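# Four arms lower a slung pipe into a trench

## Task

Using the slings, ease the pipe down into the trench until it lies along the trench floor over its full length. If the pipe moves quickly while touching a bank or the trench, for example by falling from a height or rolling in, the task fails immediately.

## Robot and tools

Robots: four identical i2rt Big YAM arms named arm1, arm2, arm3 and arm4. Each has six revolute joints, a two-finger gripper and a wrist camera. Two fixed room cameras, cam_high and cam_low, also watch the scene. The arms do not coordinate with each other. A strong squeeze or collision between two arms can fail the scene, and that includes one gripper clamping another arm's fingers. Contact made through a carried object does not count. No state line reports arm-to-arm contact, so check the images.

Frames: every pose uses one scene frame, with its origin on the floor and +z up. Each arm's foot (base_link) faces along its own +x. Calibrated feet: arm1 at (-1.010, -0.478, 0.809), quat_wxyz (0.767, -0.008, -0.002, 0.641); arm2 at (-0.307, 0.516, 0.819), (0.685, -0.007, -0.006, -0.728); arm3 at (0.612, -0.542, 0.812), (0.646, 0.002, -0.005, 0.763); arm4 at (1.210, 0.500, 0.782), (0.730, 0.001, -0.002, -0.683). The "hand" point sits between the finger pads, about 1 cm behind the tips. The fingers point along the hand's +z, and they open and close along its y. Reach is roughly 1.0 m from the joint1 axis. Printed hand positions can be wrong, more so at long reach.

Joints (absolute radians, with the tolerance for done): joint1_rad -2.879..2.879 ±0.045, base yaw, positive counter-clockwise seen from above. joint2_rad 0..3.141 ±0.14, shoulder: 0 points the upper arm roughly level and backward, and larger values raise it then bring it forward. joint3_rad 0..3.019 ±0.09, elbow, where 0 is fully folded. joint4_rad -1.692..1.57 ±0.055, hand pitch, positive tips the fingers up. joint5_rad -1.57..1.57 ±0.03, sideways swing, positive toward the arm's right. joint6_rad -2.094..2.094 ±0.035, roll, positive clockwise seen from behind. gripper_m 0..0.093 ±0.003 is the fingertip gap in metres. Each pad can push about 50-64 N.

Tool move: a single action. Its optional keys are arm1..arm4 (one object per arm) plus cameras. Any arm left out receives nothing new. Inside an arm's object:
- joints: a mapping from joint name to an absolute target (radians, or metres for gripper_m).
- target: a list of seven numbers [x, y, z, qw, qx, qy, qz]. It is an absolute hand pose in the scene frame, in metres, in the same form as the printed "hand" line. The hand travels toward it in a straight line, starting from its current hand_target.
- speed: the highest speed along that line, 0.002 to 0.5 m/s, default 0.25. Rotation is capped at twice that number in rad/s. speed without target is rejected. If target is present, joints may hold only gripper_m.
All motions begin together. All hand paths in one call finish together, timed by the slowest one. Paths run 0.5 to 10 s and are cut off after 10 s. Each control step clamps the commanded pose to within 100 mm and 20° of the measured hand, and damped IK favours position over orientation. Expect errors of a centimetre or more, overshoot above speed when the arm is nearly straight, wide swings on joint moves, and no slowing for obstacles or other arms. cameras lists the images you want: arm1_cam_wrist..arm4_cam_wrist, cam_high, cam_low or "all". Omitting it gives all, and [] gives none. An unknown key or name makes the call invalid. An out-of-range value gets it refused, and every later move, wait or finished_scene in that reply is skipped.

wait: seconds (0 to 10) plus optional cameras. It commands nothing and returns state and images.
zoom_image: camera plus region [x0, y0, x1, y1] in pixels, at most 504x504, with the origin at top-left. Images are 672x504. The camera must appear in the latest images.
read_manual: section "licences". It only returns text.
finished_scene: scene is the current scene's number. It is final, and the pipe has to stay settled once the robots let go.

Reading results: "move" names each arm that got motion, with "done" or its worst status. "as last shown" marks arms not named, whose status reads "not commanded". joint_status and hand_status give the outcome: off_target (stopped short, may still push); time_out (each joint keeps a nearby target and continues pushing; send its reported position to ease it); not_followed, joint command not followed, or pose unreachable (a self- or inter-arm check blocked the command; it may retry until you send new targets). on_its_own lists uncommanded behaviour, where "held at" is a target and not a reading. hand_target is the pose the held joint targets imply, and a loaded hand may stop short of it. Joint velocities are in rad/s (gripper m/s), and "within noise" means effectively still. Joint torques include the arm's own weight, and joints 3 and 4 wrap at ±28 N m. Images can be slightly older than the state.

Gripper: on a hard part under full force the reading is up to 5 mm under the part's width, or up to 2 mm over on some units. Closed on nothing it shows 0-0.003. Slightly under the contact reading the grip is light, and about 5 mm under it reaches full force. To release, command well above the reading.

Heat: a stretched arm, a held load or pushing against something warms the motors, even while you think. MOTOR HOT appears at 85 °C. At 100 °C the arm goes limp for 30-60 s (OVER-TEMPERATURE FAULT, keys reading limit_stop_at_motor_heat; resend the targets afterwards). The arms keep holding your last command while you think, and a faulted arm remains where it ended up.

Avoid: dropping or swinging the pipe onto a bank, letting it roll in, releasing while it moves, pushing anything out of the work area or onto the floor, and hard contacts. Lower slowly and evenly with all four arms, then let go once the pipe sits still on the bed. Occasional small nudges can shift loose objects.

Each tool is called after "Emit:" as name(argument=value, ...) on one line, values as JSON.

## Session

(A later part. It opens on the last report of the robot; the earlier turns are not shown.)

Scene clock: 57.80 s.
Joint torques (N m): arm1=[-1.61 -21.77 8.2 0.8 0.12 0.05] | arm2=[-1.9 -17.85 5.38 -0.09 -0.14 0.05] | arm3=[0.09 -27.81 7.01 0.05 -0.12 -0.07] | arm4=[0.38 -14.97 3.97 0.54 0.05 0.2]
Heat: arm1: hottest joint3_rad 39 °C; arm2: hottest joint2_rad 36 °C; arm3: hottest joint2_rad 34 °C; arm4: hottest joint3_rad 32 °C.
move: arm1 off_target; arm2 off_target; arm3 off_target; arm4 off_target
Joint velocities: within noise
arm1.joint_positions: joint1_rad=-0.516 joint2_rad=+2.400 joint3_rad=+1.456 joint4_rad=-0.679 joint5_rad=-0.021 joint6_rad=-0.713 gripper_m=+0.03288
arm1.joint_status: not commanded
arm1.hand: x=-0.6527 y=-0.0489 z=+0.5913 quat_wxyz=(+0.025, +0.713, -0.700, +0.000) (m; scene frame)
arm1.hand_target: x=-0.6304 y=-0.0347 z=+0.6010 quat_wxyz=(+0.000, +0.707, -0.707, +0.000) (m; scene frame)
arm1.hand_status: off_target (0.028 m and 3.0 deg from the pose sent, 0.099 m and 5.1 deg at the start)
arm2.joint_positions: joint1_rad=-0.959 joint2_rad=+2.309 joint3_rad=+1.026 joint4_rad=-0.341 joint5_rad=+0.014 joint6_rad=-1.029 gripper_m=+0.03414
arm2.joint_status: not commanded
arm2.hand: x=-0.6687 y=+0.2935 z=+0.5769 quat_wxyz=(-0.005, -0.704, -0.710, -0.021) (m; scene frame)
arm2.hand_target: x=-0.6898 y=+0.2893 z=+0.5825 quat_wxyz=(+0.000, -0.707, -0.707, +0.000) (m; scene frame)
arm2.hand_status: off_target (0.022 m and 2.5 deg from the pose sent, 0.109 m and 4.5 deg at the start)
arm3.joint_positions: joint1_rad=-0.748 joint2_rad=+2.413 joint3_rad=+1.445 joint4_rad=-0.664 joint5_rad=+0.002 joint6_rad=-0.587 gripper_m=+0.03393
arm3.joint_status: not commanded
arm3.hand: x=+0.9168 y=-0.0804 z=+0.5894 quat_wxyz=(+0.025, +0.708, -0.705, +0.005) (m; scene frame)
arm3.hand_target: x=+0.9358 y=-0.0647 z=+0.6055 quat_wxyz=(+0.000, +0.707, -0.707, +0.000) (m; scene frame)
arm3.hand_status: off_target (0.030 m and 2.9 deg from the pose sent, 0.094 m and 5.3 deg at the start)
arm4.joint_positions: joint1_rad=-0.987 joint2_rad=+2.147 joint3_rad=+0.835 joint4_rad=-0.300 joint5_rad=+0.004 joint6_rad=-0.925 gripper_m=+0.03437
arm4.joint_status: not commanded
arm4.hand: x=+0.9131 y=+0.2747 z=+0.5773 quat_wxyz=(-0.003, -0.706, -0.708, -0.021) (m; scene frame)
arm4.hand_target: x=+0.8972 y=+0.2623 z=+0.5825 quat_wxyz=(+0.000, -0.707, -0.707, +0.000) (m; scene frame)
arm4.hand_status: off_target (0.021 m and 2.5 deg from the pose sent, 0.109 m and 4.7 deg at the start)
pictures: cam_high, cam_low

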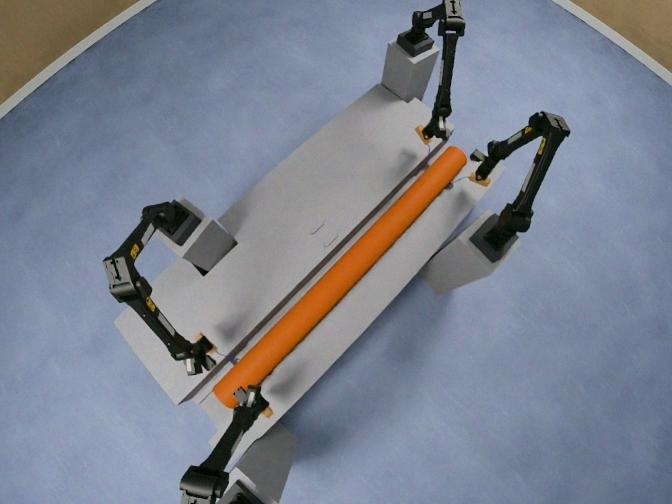

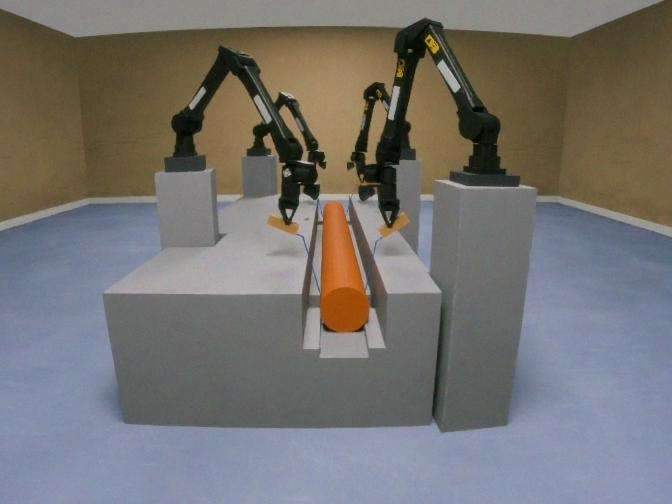

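Emit:
move(arm1={"target": [-0.650, -0.115, 0.476, -0.134, 0.694, -0.694, -0.134], "speed": 0.15}, arm2={"target": [-0.682, 0.290, 0.480, -0.134, -0.694, -0.694, 0.134], "speed": 0.15}, arm3={"target": [0.925, -0.115, 0.478, -0.134, 0.694, -0.694, -0.134], "speed": 0.15}, arm4={"target": [0.910, 0.285, 0.480, -0.134, -0.694, -0.694, 0.134], "speed": 0.15}, cameras=["cam_low"])

Emit:
zoom_image(camera="cam_low", region=[240, 160, 440, 360])

Emit:
move(arm1={"joints": {"gripper_m": 0.075}}, arm2={"joints": {"gripper_m": 0.075}}, arm3={"joints": {"gripper_m": 0.075}}, arm4={"joints": {"gripper_m": 0.075}}, cameras=["cam_low"])

Emit:
zoom_image(camera="cam_low", region=[280, 250, 400, 370])

Scene clock: 81.50 s.
Joint torques (N m): arm1=[-0.79 -17.61 2.26 1.52 -0.08 -0.11] | arm2=[-1.2 -16.15 2.85 0.65 -0.04 0.13] | arm3=[0.5 -22.12 2.51 1.29 -0.33 -0.1] | arm4=[-0.21 -11.99 0.2 1.33 0.5 0.08]
Heat: arm1: hottest joint3_rad 37 °C; arm2: hottest joint2_rad 36 °C; arm3: hottest joint2_rad 35 °C; arm4: hottest joint3_rad 31 °C.
move: arm1 off_target; arm2 off_target; arm3 done; arm4 done
Joint velocities: within noise
arm1.joint_positions: joint1_rad=-0.688 joint2_rad=+2.560 joint3_rad=+1.201 joint4_rad=+0.050 joint5_rad=-0.309 joint6_rad=-0.820 gripper_m=+0.03288
arm1.joint_status: not commanded
arm1.hand: x=-0.6453 y=-0.1064 z=+0.4893 quat_wxyz=(-0.139, +0.693, -0.694, -0.137) (m; scene frame)
arm1.hand_target: x=-0.6503 y=-0.1150 z=+0.4765 quat_wxyz=(-0.134, +0.694, -0.694, -0.134) (m; scene frame)
arm1.hand_status: off_target (0.016 m and 0.7 deg from the pose sent, 0.133 m and 24.0 deg at the start)
arm2.joint_positions: joint1_rad=-1.098 joint2_rad=+2.577 joint3_rad=+1.040 joint4_rad=+0.080 joint5_rad=-0.344 joint6_rad=-1.141 gripper_m=+0.03414
arm2.joint_status: not commanded
arm2.hand: x=-0.6680 y=+0.2906 z=+0.4837 quat_wxyz=(-0.145, -0.694, -0.695, +0.120) (m; scene frame)
arm2.hand_target: x=-0.6819 y=+0.2901 z=+0.4805 quat_wxyz=(-0.134, -0.694, -0.694, +0.134) (m; scene frame)
arm2.hand_status: off_target (0.015 m and 2.0 deg from the pose sent, 0.098 m and 23.3 deg at the start)
arm3.joint_positions: joint1_rad=-0.868 joint2_rad=+2.584 joint3_rad=+1.228 joint4_rad=+0.069 joint5_rad=-0.242 joint6_rad=-0.666 gripper_m=+0.03394
arm3.joint_status: not commanded
arm3.hand: x=+0.9231 y=-0.1099 z=+0.4858 quat_wxyz=(-0.132, +0.694, -0.695, -0.136) (m; scene frame)
arm3.hand_target: x=+0.9249 y=-0.1150 z=+0.4782 quat_wxyz=(-0.134, +0.694, -0.694, -0.134) (m; scene frame)
arm3.hand_status: done (0.009 m and 0.3 deg from the pose sent, 0.117 m and 24.3 deg at the start)
arm4.joint_positions: joint1_rad=-1.164 joint2_rad=+2.450 joint3_rad=+0.796 joint4_rad=+0.259 joint5_rad=-0.353 joint6_rad=-1.068 gripper_m=+0.03437
arm4.joint_status: not commanded
arm4.hand: x=+0.9115 y=+0.2796 z=+0.4886 quat_wxyz=(-0.144, -0.693, -0.693, +0.134) (m; scene frame)
arm4.hand_target: x=+0.9103 y=+0.2851 z=+0.4803 quat_wxyz=(-0.134, -0.694, -0.694, +0.134) (m; scene frame)
arm4.hand_status: done (0.010 m and 1.2 deg from the pose sent, 0.098 m and 23.4 deg at the start)
pictures: cam_low

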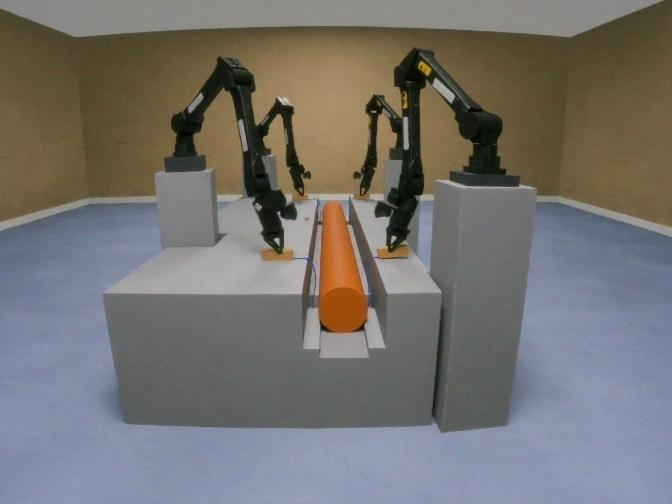

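Scaled by 2.520.

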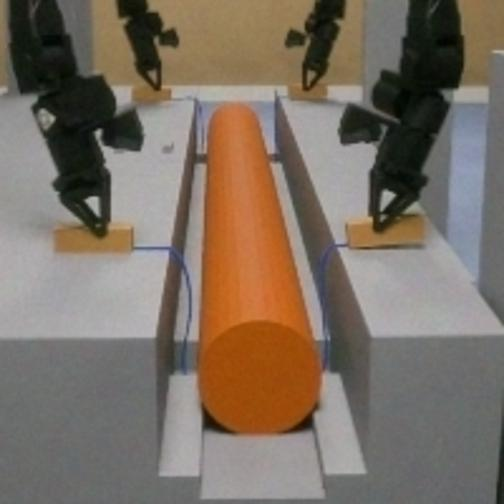

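Scene clock: 82.07 s.
Joint torques (N m): arm1=[-0.79 -17.44 2.39 1.57 -0.15 -0.11] | arm2=[-1.14 -16.67 2.06 0.46 -0.33 0.11] | arm3=[0.5 -22.18 2.54 1.11 -0.34 -0.06] | arm4=[-0.15 -13.63 -0.02 1.11 -0.12 0.07]
Heat: arm1: hottest joint3_rad 36 °C; arm2: hottest joint2_rad 36 °C; arm3: hottest joint2_rad 35 °C; arm4: hottest joint3_rad 31 °C.
move: arm1 done; arm2 done; arm3 done; arm4 done
Joint velocities: within noise
arm1.joint_positions: joint1_rad=-0.688 joint2_rad=+2.560 joint3_rad=+1.201 joint4_rad=+0.050 joint5_rad=-0.307 joint6_rad=-0.821 gripper_m=+0.07494
arm1.joint_status: all done
arm1.hand: x=-0.6449 y=-0.1066 z=+0.4892 quat_wxyz=(-0.140, +0.693, -0.694, -0.136) (m; scene frame)
arm1.hand_target: x=-0.6503 y=-0.1150 z=+0.4765 quat_wxyz=(-0.134, +0.694, -0.694, -0.134) (m; scene frame)
arm1.hand_status: not commanded
arm2.joint_positions: joint1_rad=-1.098 joint2_rad=+2.580 joint3_rad=+1.050 joint4_rad=+0.087 joint5_rad=-0.337 joint6_rad=-1.141 gripper_m=+0.07495
arm2.joint_status: all done
arm2.hand: x=-0.6738 y=+0.2893 z=+0.4825 quat_wxyz=(-0.139, -0.693, -0.696, +0.125) (m; scene frame)
arm2.hand_target: x=-0.6817 y=+0.2902 z=+0.4804 quat_wxyz=(-0.134, -0.694, -0.694, +0.134) (m; scene frame)
arm2.hand_status: not commanded
arm3.joint_positions: joint1_rad=-0.868 joint2_rad=+2.584 joint3_rad=+1.228 joint4_rad=+0.074 joint5_rad=-0.242 joint6_rad=-0.669 gripper_m=+0.07491
arm3.joint_status: all done
arm3.hand: x=+0.9238 y=-0.1090 z=+0.4861 quat_wxyz=(-0.135, +0.695, -0.693, -0.136) (m; scene frame)
arm3.hand_target: x=+0.9248 y=-0.1150 z=+0.4782 quat_wxyz=(-0.134, +0.694, -0.694, -0.134) (m; scene frame)
arm3.hand_status: not commanded
arm4.joint_positions: joint1_rad=-1.164 joint2_rad=+2.468 joint3_rad=+0.799 joint4_rad=+0.265 joint5_rad=-0.337 joint6_rad=-1.068 gripper_m=+0.07491
arm4.joint_status: all done
arm4.hand: x=+0.9144 y=+0.2841 z=+0.4819 quat_wxyz=(-0.138, -0.695, -0.694, +0.127) (m; scene frame)
arm4.hand_target: x=+0.9103 y=+0.2850 z=+0.4803 quat_wxyz=(-0.134, -0.694, -0.694, +0.134) (m; scene frame)
arm4.hand_status: not commanded
pictures: cam_low

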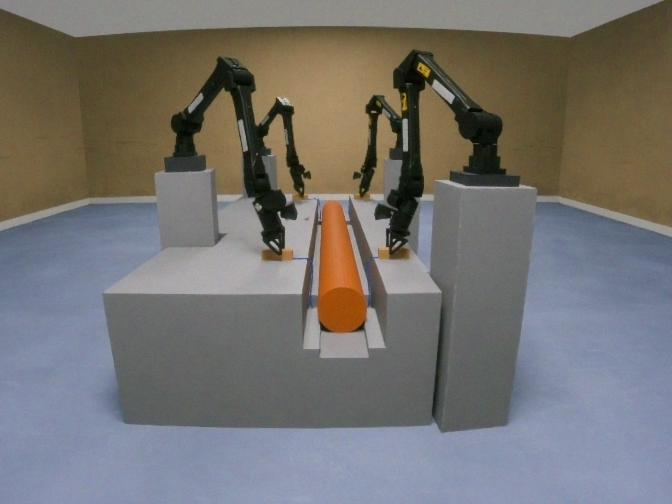

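Scaled by 4.200.

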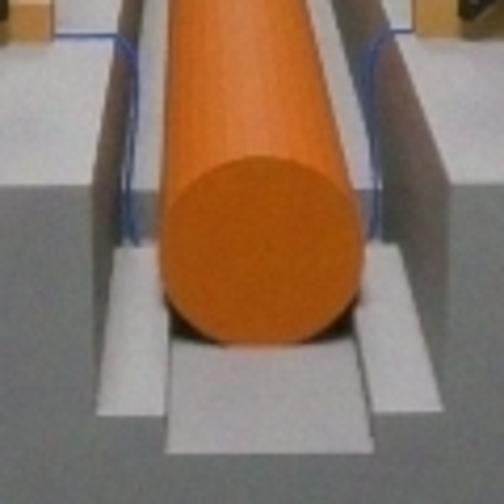

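Emit:
finished_scene(scene=2)

The scene is finished: the task was done.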